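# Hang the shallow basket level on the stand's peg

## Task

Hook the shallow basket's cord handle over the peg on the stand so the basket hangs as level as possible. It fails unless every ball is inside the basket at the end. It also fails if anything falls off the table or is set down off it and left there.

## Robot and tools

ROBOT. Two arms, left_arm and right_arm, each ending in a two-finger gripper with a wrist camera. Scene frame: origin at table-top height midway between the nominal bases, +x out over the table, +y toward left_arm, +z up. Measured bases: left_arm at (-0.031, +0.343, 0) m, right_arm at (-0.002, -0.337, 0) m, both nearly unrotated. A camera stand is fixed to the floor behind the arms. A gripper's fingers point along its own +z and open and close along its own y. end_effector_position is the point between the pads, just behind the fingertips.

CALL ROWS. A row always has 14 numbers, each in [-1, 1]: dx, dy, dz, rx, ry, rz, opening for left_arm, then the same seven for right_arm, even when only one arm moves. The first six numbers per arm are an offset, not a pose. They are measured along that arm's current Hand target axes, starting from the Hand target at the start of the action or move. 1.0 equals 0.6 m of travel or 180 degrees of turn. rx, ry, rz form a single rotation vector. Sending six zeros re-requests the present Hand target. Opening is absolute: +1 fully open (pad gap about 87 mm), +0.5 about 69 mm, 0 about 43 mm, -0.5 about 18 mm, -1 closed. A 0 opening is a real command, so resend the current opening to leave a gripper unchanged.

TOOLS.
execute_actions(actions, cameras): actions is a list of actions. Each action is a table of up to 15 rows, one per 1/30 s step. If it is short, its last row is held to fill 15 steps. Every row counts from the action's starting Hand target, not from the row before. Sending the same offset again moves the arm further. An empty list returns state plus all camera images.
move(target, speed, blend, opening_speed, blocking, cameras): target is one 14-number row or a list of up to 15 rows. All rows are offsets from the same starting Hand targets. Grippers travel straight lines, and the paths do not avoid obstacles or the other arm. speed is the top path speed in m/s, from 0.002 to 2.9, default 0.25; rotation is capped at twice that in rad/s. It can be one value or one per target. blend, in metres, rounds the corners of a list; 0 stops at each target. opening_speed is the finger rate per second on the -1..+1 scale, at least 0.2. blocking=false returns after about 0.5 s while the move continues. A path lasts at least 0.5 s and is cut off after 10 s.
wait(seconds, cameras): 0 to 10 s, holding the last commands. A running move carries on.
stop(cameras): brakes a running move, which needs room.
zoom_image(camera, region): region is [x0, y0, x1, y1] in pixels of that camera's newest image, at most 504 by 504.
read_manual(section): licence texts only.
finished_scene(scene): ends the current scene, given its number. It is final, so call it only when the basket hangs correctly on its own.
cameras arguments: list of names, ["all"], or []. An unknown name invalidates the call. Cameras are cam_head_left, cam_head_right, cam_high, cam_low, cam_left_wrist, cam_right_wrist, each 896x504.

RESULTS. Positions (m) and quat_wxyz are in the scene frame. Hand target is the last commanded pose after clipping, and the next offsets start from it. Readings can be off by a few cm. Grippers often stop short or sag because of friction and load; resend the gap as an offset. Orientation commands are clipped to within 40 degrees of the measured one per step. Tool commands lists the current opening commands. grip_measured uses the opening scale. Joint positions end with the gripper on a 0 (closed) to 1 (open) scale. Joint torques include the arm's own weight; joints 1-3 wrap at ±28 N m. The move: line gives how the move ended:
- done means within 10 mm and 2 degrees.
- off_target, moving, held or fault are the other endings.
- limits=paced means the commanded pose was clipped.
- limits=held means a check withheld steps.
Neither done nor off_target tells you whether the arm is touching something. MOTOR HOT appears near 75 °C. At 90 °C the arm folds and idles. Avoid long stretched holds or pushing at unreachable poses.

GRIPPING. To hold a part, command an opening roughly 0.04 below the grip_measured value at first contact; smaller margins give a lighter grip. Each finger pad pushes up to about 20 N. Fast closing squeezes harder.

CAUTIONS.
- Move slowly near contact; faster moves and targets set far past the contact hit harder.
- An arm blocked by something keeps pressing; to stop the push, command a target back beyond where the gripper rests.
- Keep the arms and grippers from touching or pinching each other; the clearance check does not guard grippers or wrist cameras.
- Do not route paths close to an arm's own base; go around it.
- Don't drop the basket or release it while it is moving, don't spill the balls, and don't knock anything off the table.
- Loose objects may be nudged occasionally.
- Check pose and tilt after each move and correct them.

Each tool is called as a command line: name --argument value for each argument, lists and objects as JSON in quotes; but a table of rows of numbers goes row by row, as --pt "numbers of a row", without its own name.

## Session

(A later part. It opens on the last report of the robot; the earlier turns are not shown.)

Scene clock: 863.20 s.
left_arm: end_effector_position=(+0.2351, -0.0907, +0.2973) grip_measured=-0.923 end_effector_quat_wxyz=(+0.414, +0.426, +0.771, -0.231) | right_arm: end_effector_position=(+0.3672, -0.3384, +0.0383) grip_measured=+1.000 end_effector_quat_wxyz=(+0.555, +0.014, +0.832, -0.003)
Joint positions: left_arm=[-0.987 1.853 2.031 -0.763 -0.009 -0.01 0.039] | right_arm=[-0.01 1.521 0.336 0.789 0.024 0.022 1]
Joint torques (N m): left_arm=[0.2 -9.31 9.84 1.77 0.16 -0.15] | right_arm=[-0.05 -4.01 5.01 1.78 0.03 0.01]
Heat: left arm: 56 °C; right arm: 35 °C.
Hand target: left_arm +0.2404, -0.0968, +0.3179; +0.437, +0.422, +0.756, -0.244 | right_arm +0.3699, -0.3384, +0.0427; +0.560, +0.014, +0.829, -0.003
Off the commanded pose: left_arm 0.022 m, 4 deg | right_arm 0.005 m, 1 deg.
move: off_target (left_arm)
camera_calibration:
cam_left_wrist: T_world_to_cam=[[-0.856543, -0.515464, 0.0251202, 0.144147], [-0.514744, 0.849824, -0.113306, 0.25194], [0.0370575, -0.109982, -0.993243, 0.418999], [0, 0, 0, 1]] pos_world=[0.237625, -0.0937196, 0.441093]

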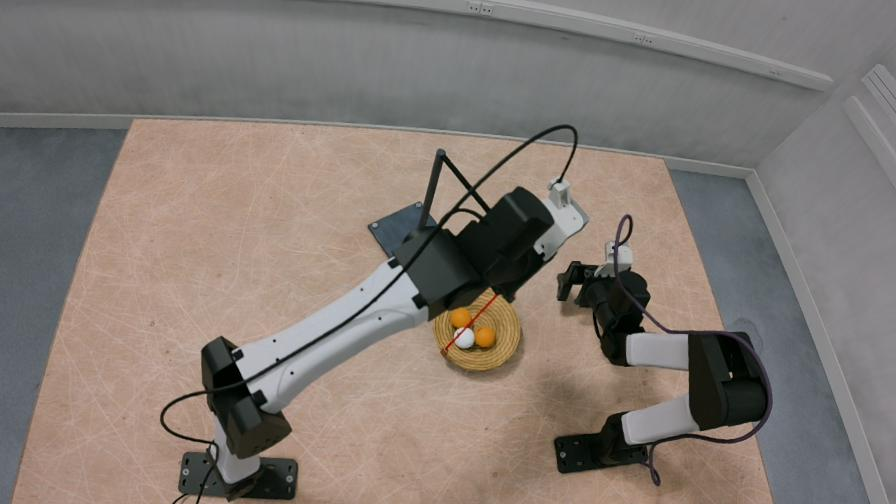

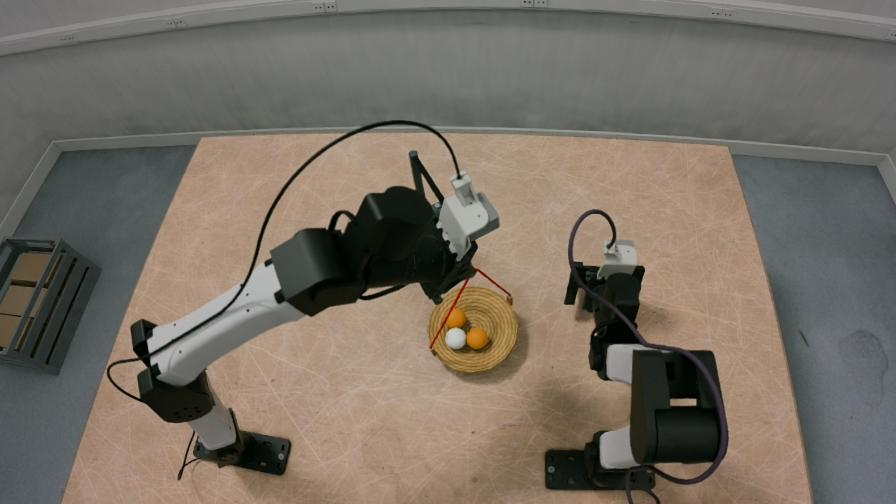

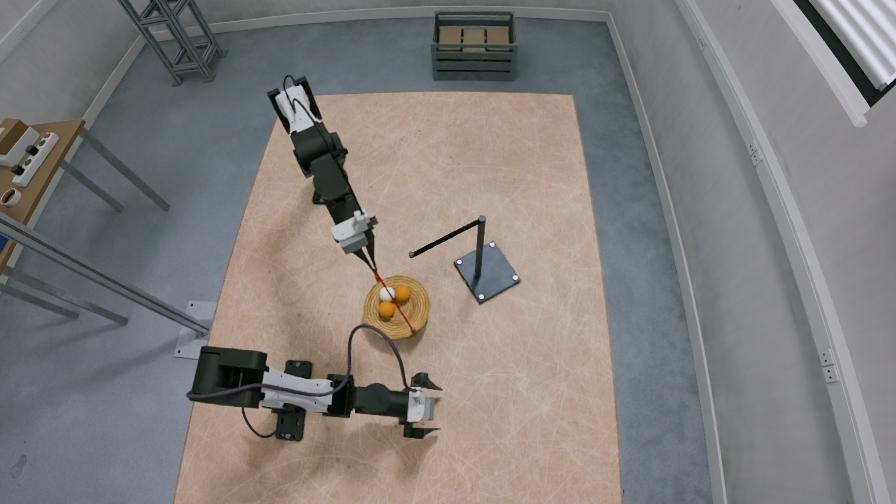

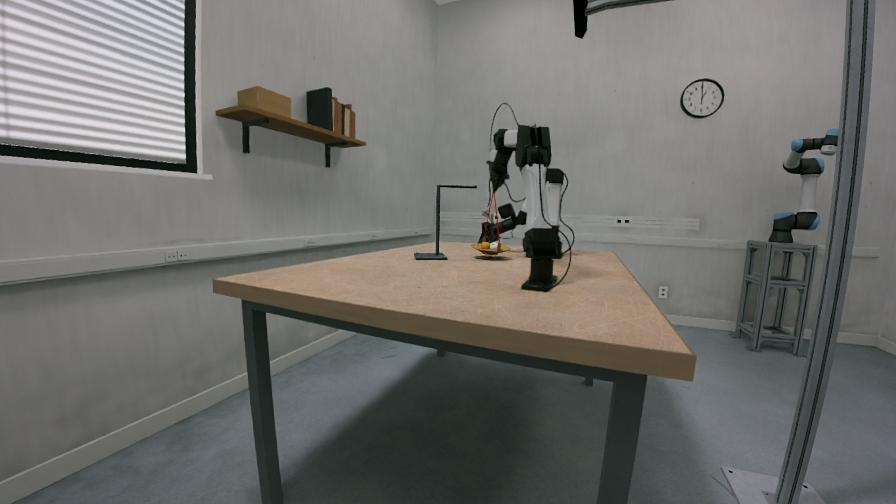

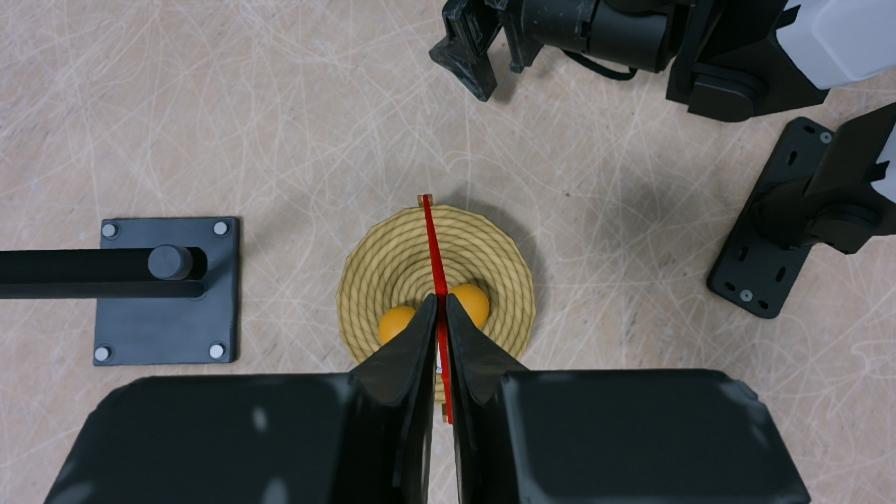

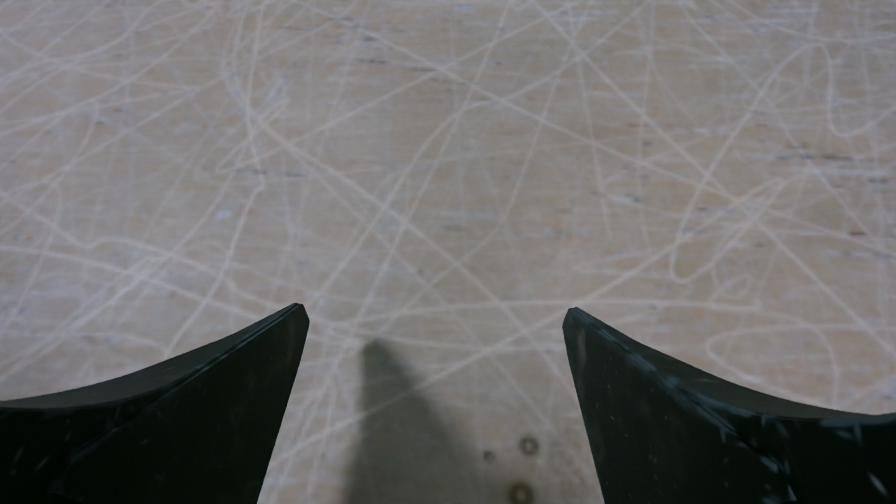

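zoom_image --camera "cam_head_left" --region '[420, 280, 540, 390]'

zoom_image --camera "cam_head_right" --region '[420, 270, 540, 380]'

zoom_image --camera "cam_low" --region '[460, 190, 540, 265]'

zoom_image --camera "cam_left_wrist" --region '[310, 180, 570, 440]'

Scaled by 4.200 from the camera's 896x504 image, which has a finer 1280x720 frame.

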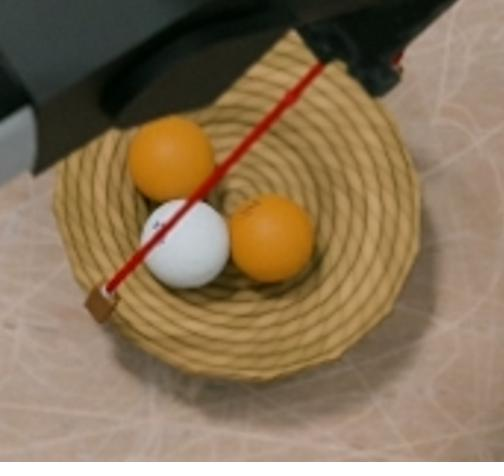

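Scaled by 4.200 from the camera's 896x504 image, which has a finer 1280x720 frame.

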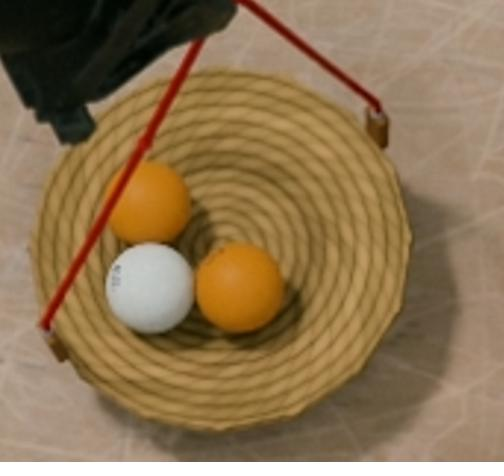

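Scaled by 6.300 from the camera's 896x504 image, which has a finer 1280x720 frame.

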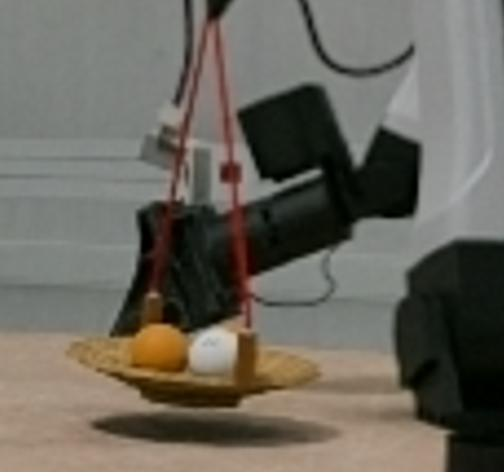

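Scaled by 1.938 from the camera's 896x504 image, which has a finer 1280x720 frame.

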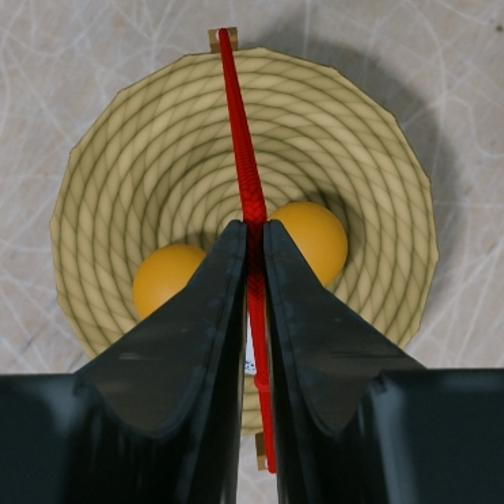

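move --target '[-0.10582,-0.00062,-0.02038,0,-0.04444,0,-1.0, 0,0,0,0,0,0,1]' --speed 0.06 --cameras '["all"]'

zoom_image --camera "cam_low" --region '[400, 110, 580, 280]'

zoom_image --camera "cam_head_right" --region '[380, 130, 560, 390]'

zoom_image --camera "cam_high" --region '[320, 190, 540, 370]'

Scene clock: 939.03 s.
left_arm: end_effector_position=(+0.2476, -0.1111, +0.3581) grip_measured=-0.923 end_effector_quat_wxyz=(+0.466, +0.409, +0.741, -0.260) | right_arm: end_effector_position=(+0.3672, -0.3384, +0.0383) grip_measured=+1.000 end_effector_quat_wxyz=(+0.555, +0.014, +0.832, -0.003)
Joint positions: left_arm=[-0.987 1.958 2.331 -0.819 -0.009 -0.009 0.039] | right_arm=[-0.01 1.521 0.336 0.789 0.024 0.022 1]
Joint torques (N m): left_arm=[0.1 -9.72 9.2 1.86 0.14 -0.16] | right_arm=[-0.05 -4.01 5.07 1.77 0.04 0.01]
Heat: left arm: 49 °C; right arm: 35 °C.
Hand target: left_arm +0.2512, -0.1149, +0.3789; +0.488, +0.404, +0.724, -0.273 | right_arm +0.3699, -0.3384, +0.0427; +0.560, +0.014, +0.829, -0.003
Off the commanded pose: left_arm 0.021 m, 4 deg | right_arm 0.005 m, 1 deg.
move: off_target (left_arm)
camera_calibration:
cam_left_wrist: T_world_to_cam=[[-0.85839, -0.512444, 0.0238265, 0.143986], [-0.501486, 0.828439, -0.249399, 0.325727], [0.108064, -0.226031, -0.968108, 0.43723], [0, 0, 0, 1]] pos_world=[0.239695, -0.0972331, 0.501091]

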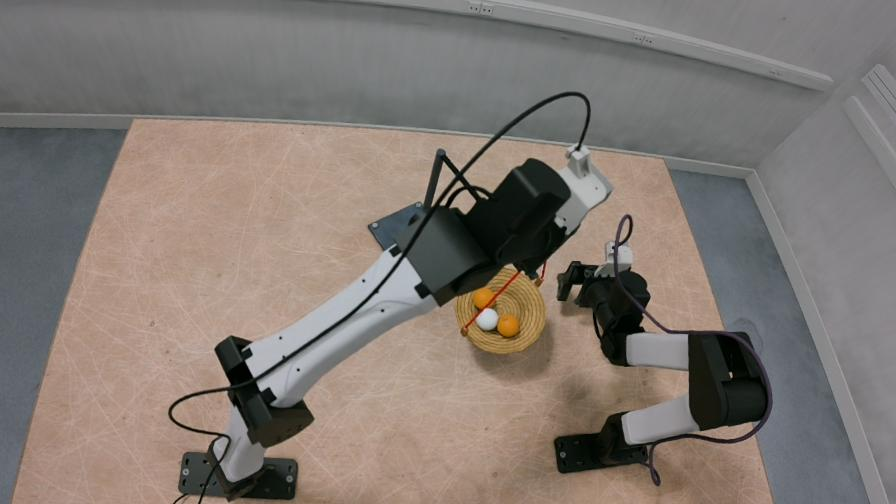

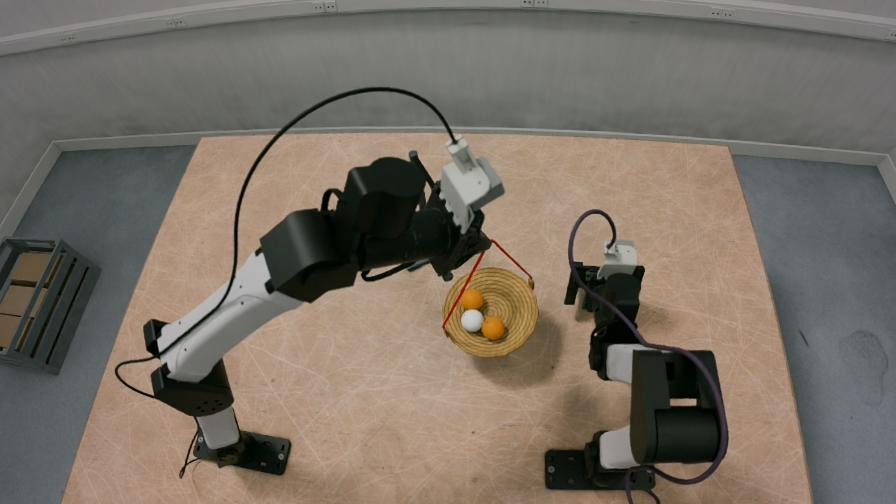

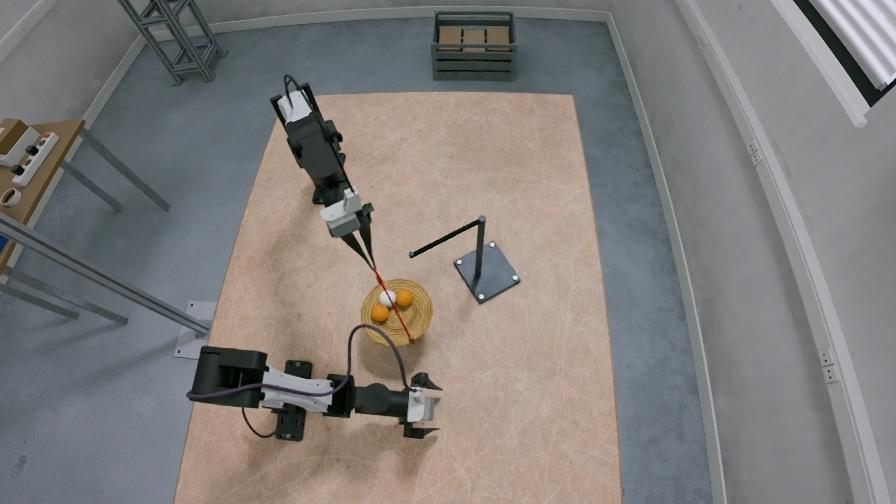

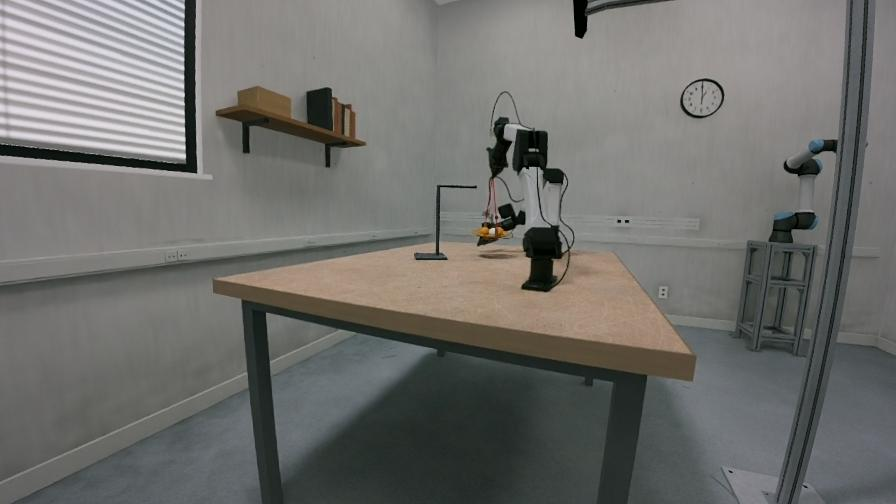

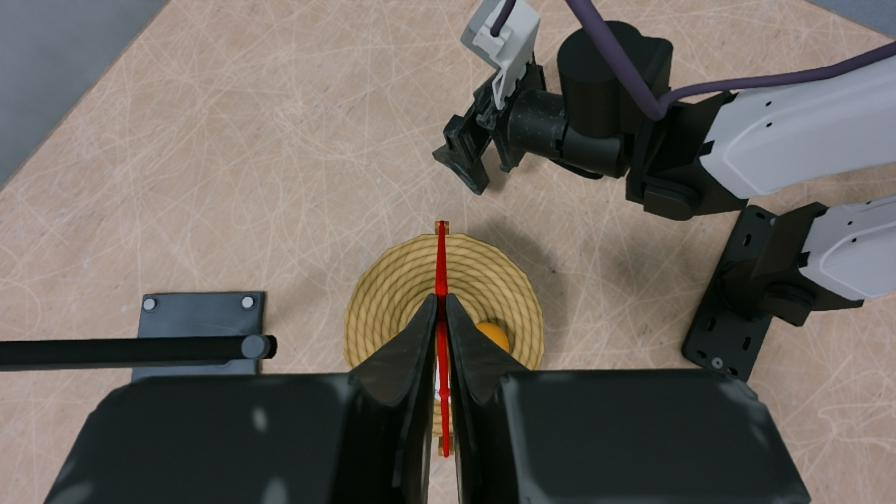

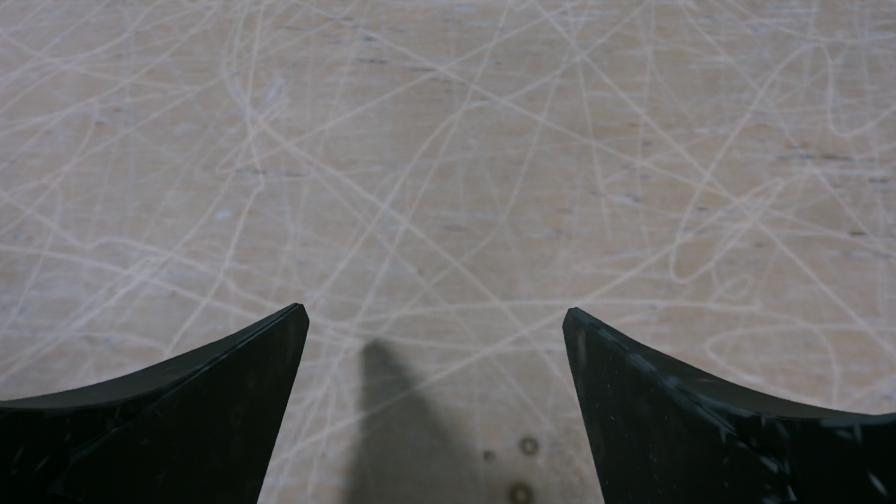

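Scaled by 2.800 from the camera's 896x504 image, which has a finer 1280x720 frame.

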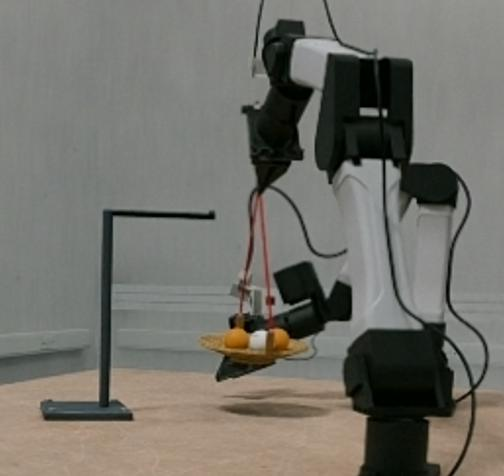

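Scaled by 1.938 from the camera's 896x504 image, which has a finer 1280x720 frame.

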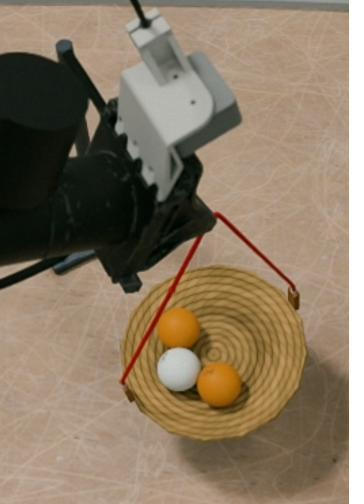

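Scaled by 2.291 from the camera's 896x504 image, which has a finer 1280x720 frame.

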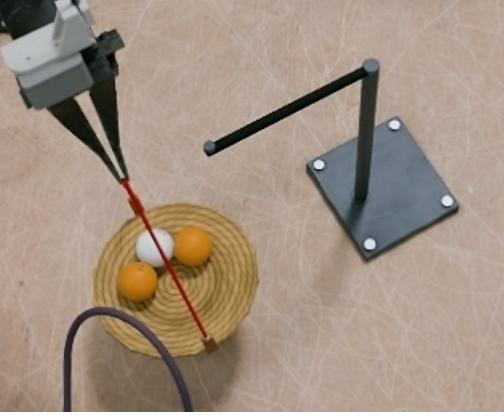

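move --pt "-0.00847 0.03482 -0.02353 0 0 0 -1.0 0 0 0 0 0 0 1" --pt "-0.00912 0.19303 -0.02195 0 0 0 -1.0 0 0 0 0 0 0 1" --blend '[0.0, 0]' --speed '[0.04,0.05]' --cameras '["all"]'

zoom_image --camera "cam_low" --region '[400, 110, 580, 280]'

zoom_image --camera "cam_head_right" --region '[380, 130, 560, 390]'

zoom_image --camera "cam_high" --region '[320, 190, 540, 370]'

Scene clock: 996.87 s.
left_arm: end_effector_position=(+0.3414, -0.0429, +0.3708) grip_measured=-0.923 end_effector_quat_wxyz=(+0.466, +0.402, +0.742, -0.266) | right_arm: end_effector_position=(+0.3672, -0.3384, +0.0383) grip_measured=+1.000 end_effector_quat_wxyz=(+0.555, +0.014, +0.832, -0.003)
Joint positions: left_arm=[-0.691 2.076 2.582 -0.961 0.26 0.103 0.039] | right_arm=[-0.01 1.521 0.336 0.789 0.024 0.022 1]
Joint torques (N m): left_arm=[-0.01 -9.91 8.77 1.8 0.27 -0.18] | right_arm=[-0.1 -4.01 5 1.79 0.05 0.02]
Heat: left arm: 49 °C; right arm: 35 °C.
Hand target: left_arm +0.3443, -0.0456, +0.3889; +0.488, +0.404, +0.724, -0.273 | right_arm +0.3699, -0.3384, +0.0427; +0.560, +0.014, +0.829, -0.003
Off the commanded pose: left_arm 0.019 m, 3 deg | right_arm 0.005 m, 1 deg.
move: off_target (left_arm)
camera_calibration:
cam_left_wrist: T_world_to_cam=[[-0.855511, -0.5163, 0.0391776, 0.25232], [-0.508026, 0.822361, -0.25619, 0.323912], [0.100053, -0.239076, -0.965832, 0.456154], [0, 0, 0, 1]] pos_world=[0.334779, -0.0270435, 0.513666]

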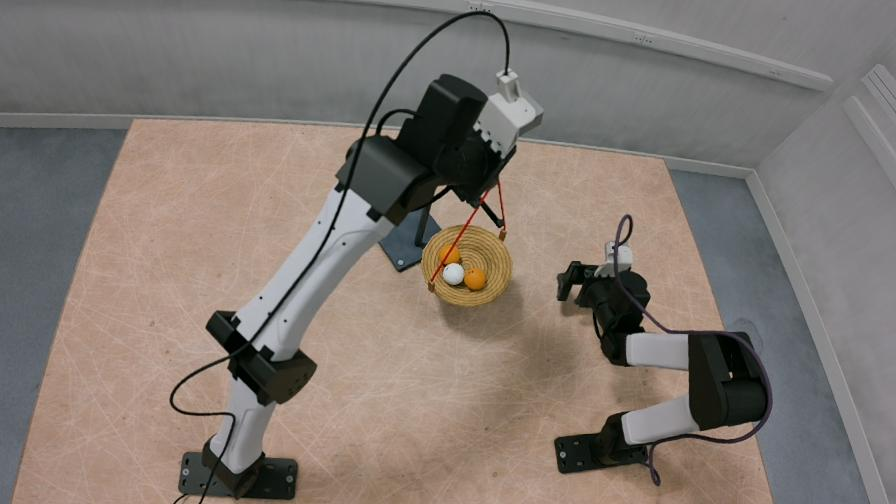

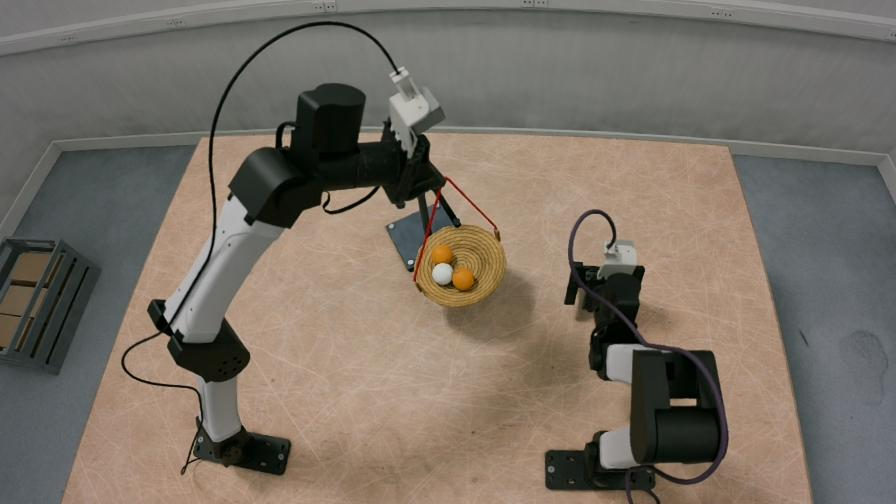

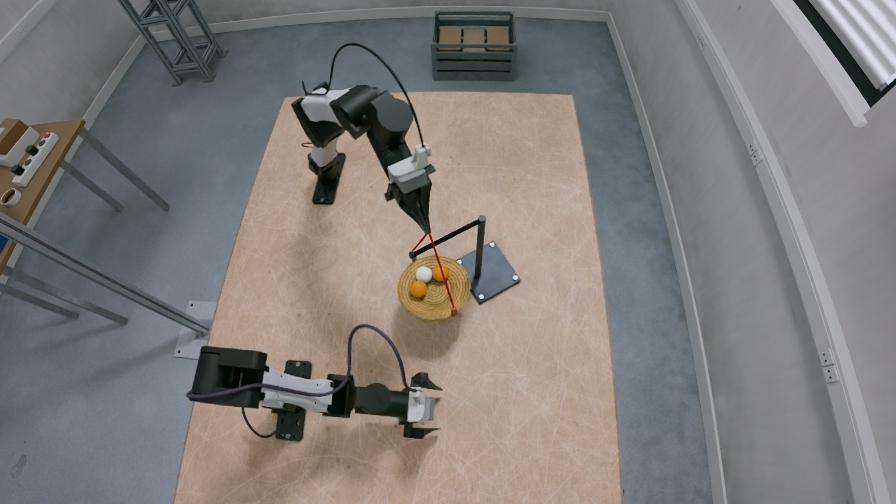

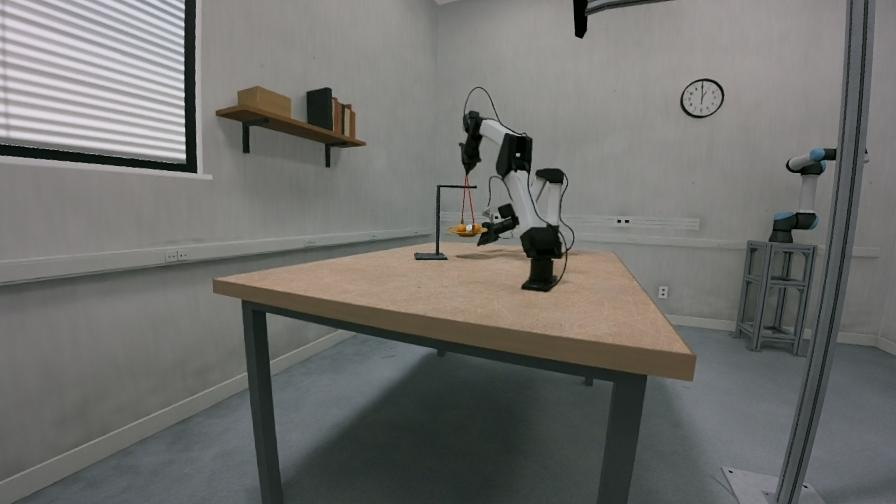

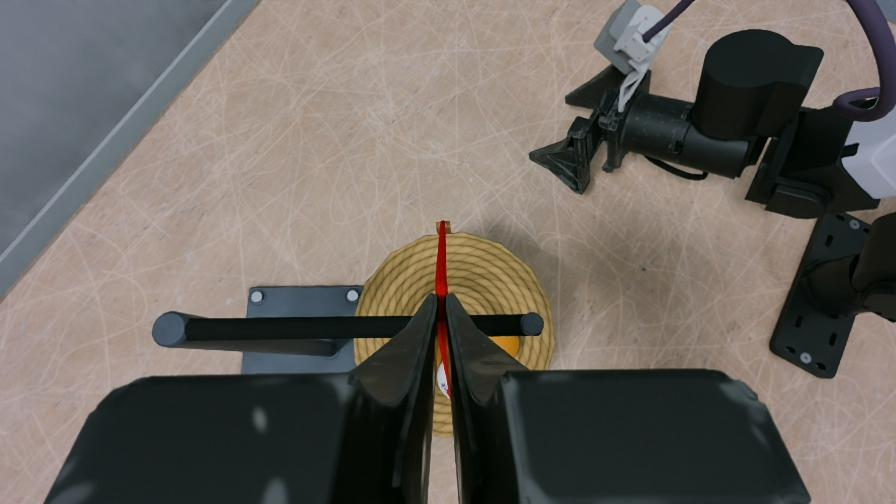

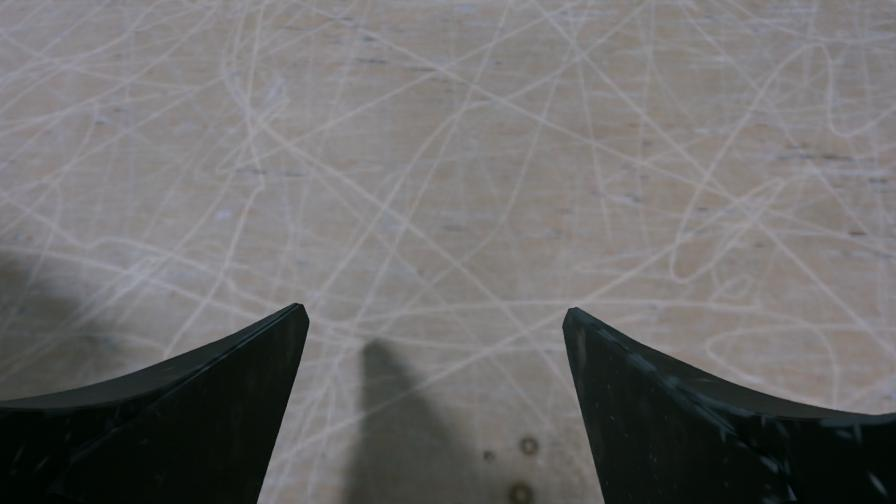

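Scaled by 2.800 from the camera's 896x504 image, which has a finer 1280x720 frame.

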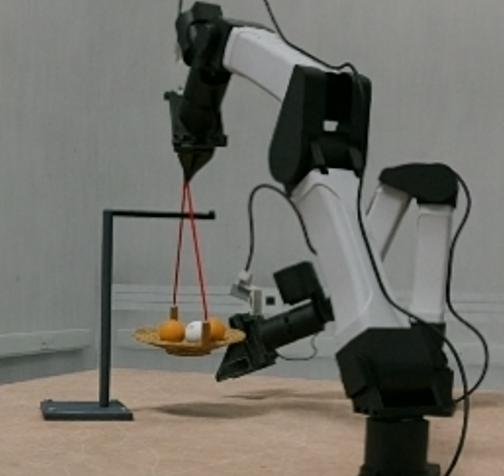

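Scaled by 1.938 from the camera's 896x504 image, which has a finer 1280x720 frame.

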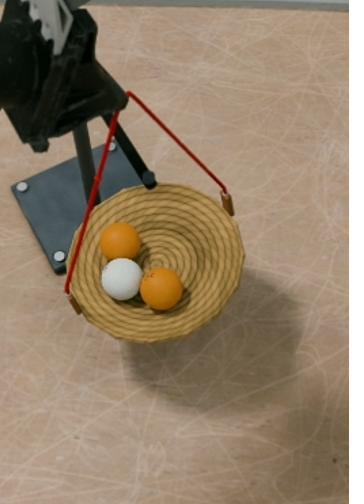

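Scaled by 2.291 from the camera's 896x504 image, which has a finer 1280x720 frame.

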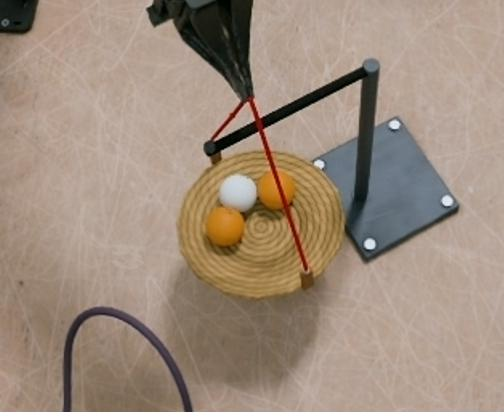

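zoom_image --camera "cam_head_left" --region '[410, 160, 530, 310]'

zoom_image --camera "cam_head_right" --region '[400, 165, 520, 315]'

Scaled by 3.360 from the camera's 896x504 image, which has a finer 1280x720 frame.

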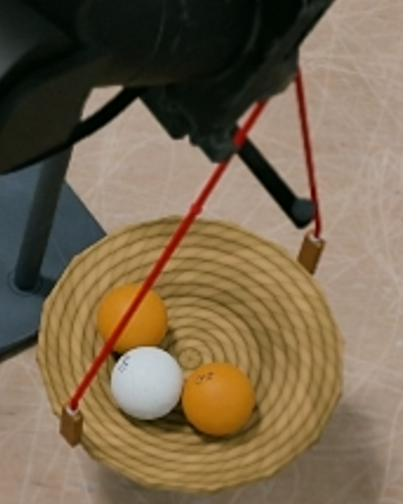

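Scaled by 3.360 from the camera's 896x504 image, which has a finer 1280x720 frame.

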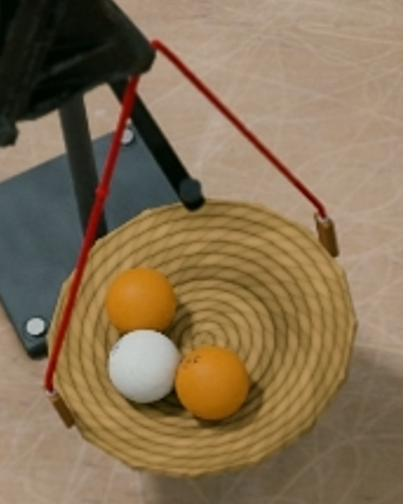

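move --target '[0.02608,0,0.01418,0,0,0,-1.0, 0,0,0,0,0,0,1]' --speed 0.03 --cameras '["cam_left_wrist","cam_low","cam_high"]'

zoom_image --camera "cam_low" --region '[430, 150, 500, 220]'

zoom_image --camera "cam_left_wrist" --region '[300, 200, 580, 420]'

Scene clock: 1064.80 s.
left_arm: end_effector_position=(+0.3481, -0.0489, +0.3380) grip_measured=-0.923 end_effector_quat_wxyz=(+0.450, +0.405, +0.752, -0.262) | right_arm: end_effector_position=(+0.3672, -0.3384, +0.0383) grip_measured=+1.000 end_effector_quat_wxyz=(+0.555, +0.014, +0.832, -0.003)
Joint positions: left_arm=[-0.691 2.039 2.394 -0.849 0.261 0.105 0.039] | right_arm=[-0.01 1.521 0.336 0.789 0.024 0.022 1]
Joint torques (N m): left_arm=[-0.05 -15.1 5.35 2.09 0.24 -0.21] | right_arm=[-0.02 -4.04 5.03 1.78 0.05 0.01]
Heat: left arm: 50 °C; right arm: 35 °C.
Hand target: left_arm +0.3453, -0.0473, +0.3712; +0.488, +0.404, +0.724, -0.273 | right_arm +0.3699, -0.3384, +0.0427; +0.560, +0.014, +0.829, -0.003
Off the commanded pose: left_arm 0.033 m, 6 deg | right_arm 0.005 m, 1 deg.
move: off_target (left_arm)
camera_calibration:
cam_left_wrist: T_world_to_cam=[[-0.855063, -0.516172, 0.0493276, 0.252583], [-0.513404, 0.829447, -0.220077, 0.313918], [0.0726828, -0.213504, -0.974235, 0.435985], [0, 0, 0, 1]] pos_world=[0.345452, -0.0369174, 0.481378]
Images, in order (width x height): cam_high 896x504, cam_low 896x504, cam_left_wrist 896x504.

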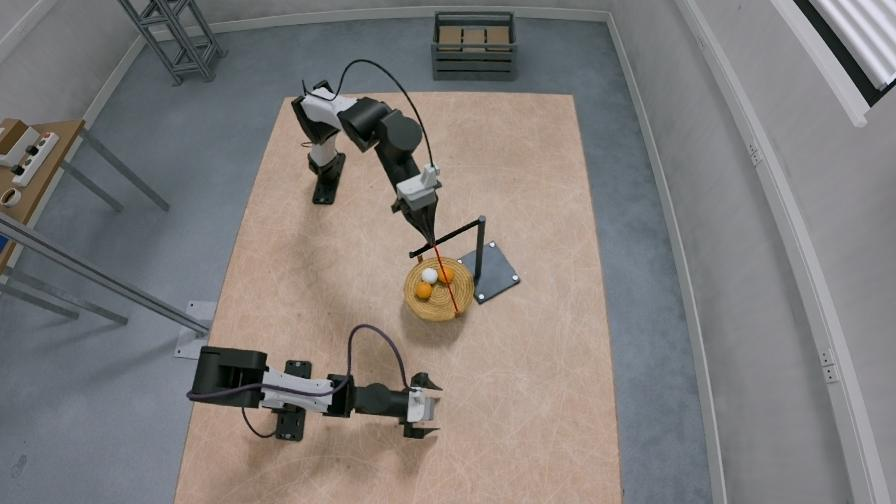

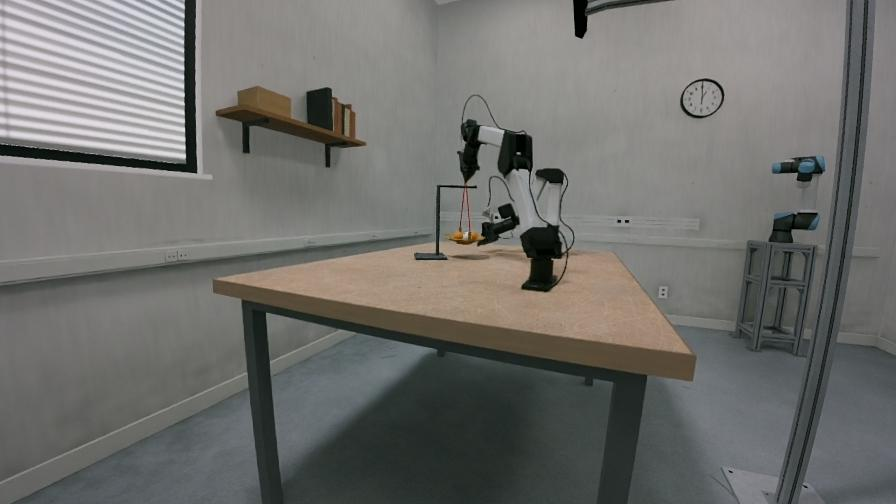

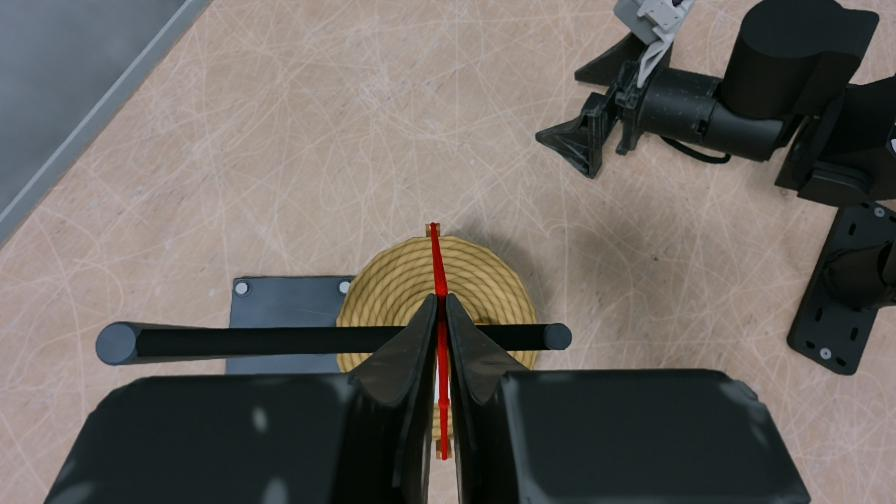

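Scaled by 7.200 from the camera's 896x504 image, which has a finer 1280x720 frame.

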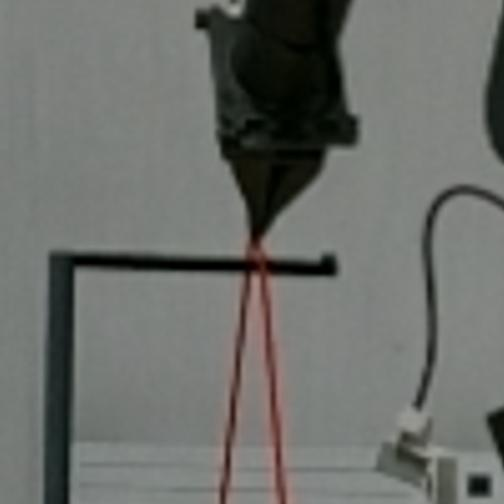

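Scaled by 1.800 from the camera's 896x504 image, which has a finer 1280x720 frame.

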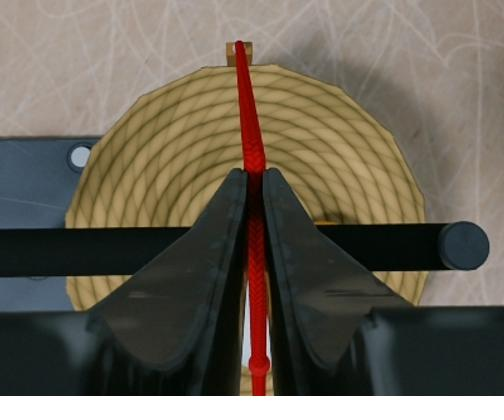

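move --target '[0.01297,0,0.01242,0,0,0,-1.0, 0,0,0,0,0,0,1]' --speed 0.02 --cameras '["cam_left_wrist","cam_low"]'

zoom_image --camera "cam_low" --region '[430, 150, 500, 260]'

Scene clock: 1079.07 s.
left_arm: end_effector_position=(+0.3506, -0.0512, +0.3314) grip_measured=-0.923 end_effector_quat_wxyz=(+0.453, +0.405, +0.749, -0.263) | right_arm: end_effector_position=(+0.3672, -0.3384, +0.0383) grip_measured=+1.000 end_effector_quat_wxyz=(+0.555, +0.014, +0.832, -0.003)
Joint positions: left_arm=[-0.691 2.018 2.323 -0.789 0.261 0.105 0.039] | right_arm=[-0.01 1.521 0.336 0.789 0.024 0.022 1]
Joint torques (N m): left_arm=[-0.4 -14.75 5.23 2.07 0.22 -0.15] | right_arm=[-0.01 -4.03 5.05 1.78 0.04 -0.01]
Heat: left arm: 51 °C; right arm: 35 °C.
Hand target: left_arm +0.3474, -0.0507, +0.3612; +0.488, +0.404, +0.724, -0.273 | right_arm +0.3699, -0.3384, +0.0427; +0.560, +0.014, +0.829, -0.003
Off the commanded pose: left_arm 0.030 m, 5 deg | right_arm 0.005 m, 1 deg.
move: off_target (left_arm)
camera_calibration:
cam_left_wrist: T_world_to_cam=[[-0.855354, -0.515944, 0.0465895, 0.254937], [-0.511927, 0.828053, -0.228603, 0.317781], [0.0793679, -0.219387, -0.972404, 0.425654], [0, 0, 0, 1]] pos_world=[0.346959, -0.0382235, 0.474676]
Images, in order (width x height): cam_low 896x504, cam_left_wrist 896x504.

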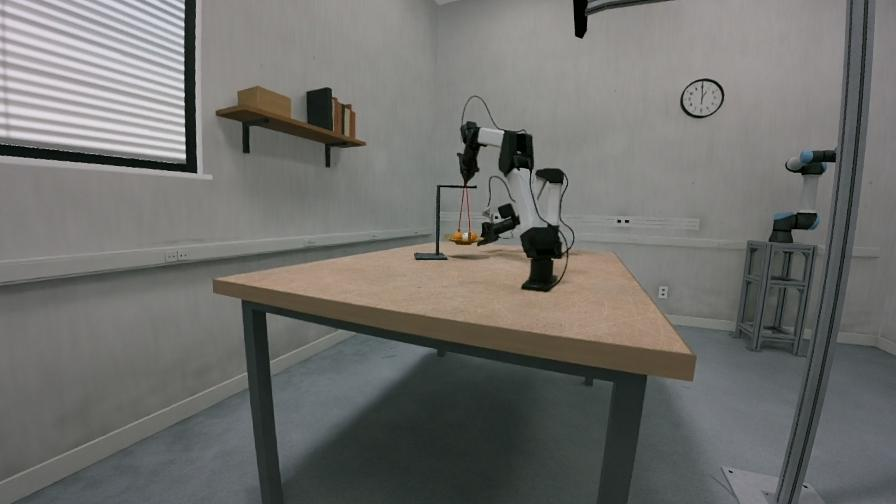

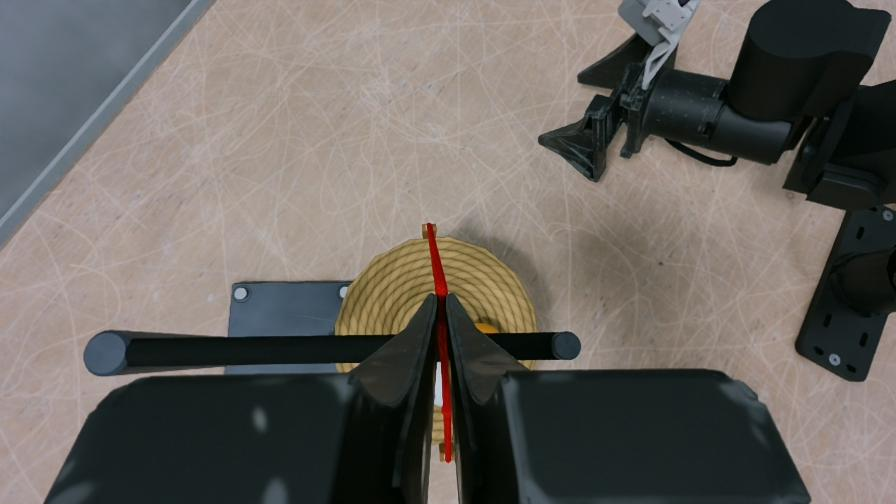

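Scaled by 4.582 from the camera's 896x504 image, which has a finer 1280x720 frame.

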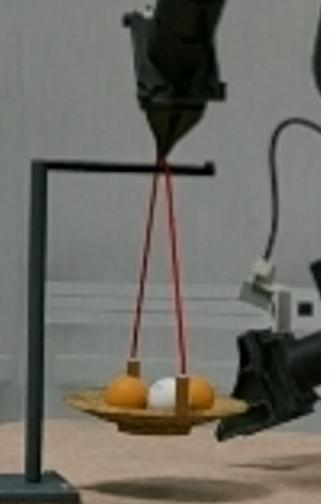

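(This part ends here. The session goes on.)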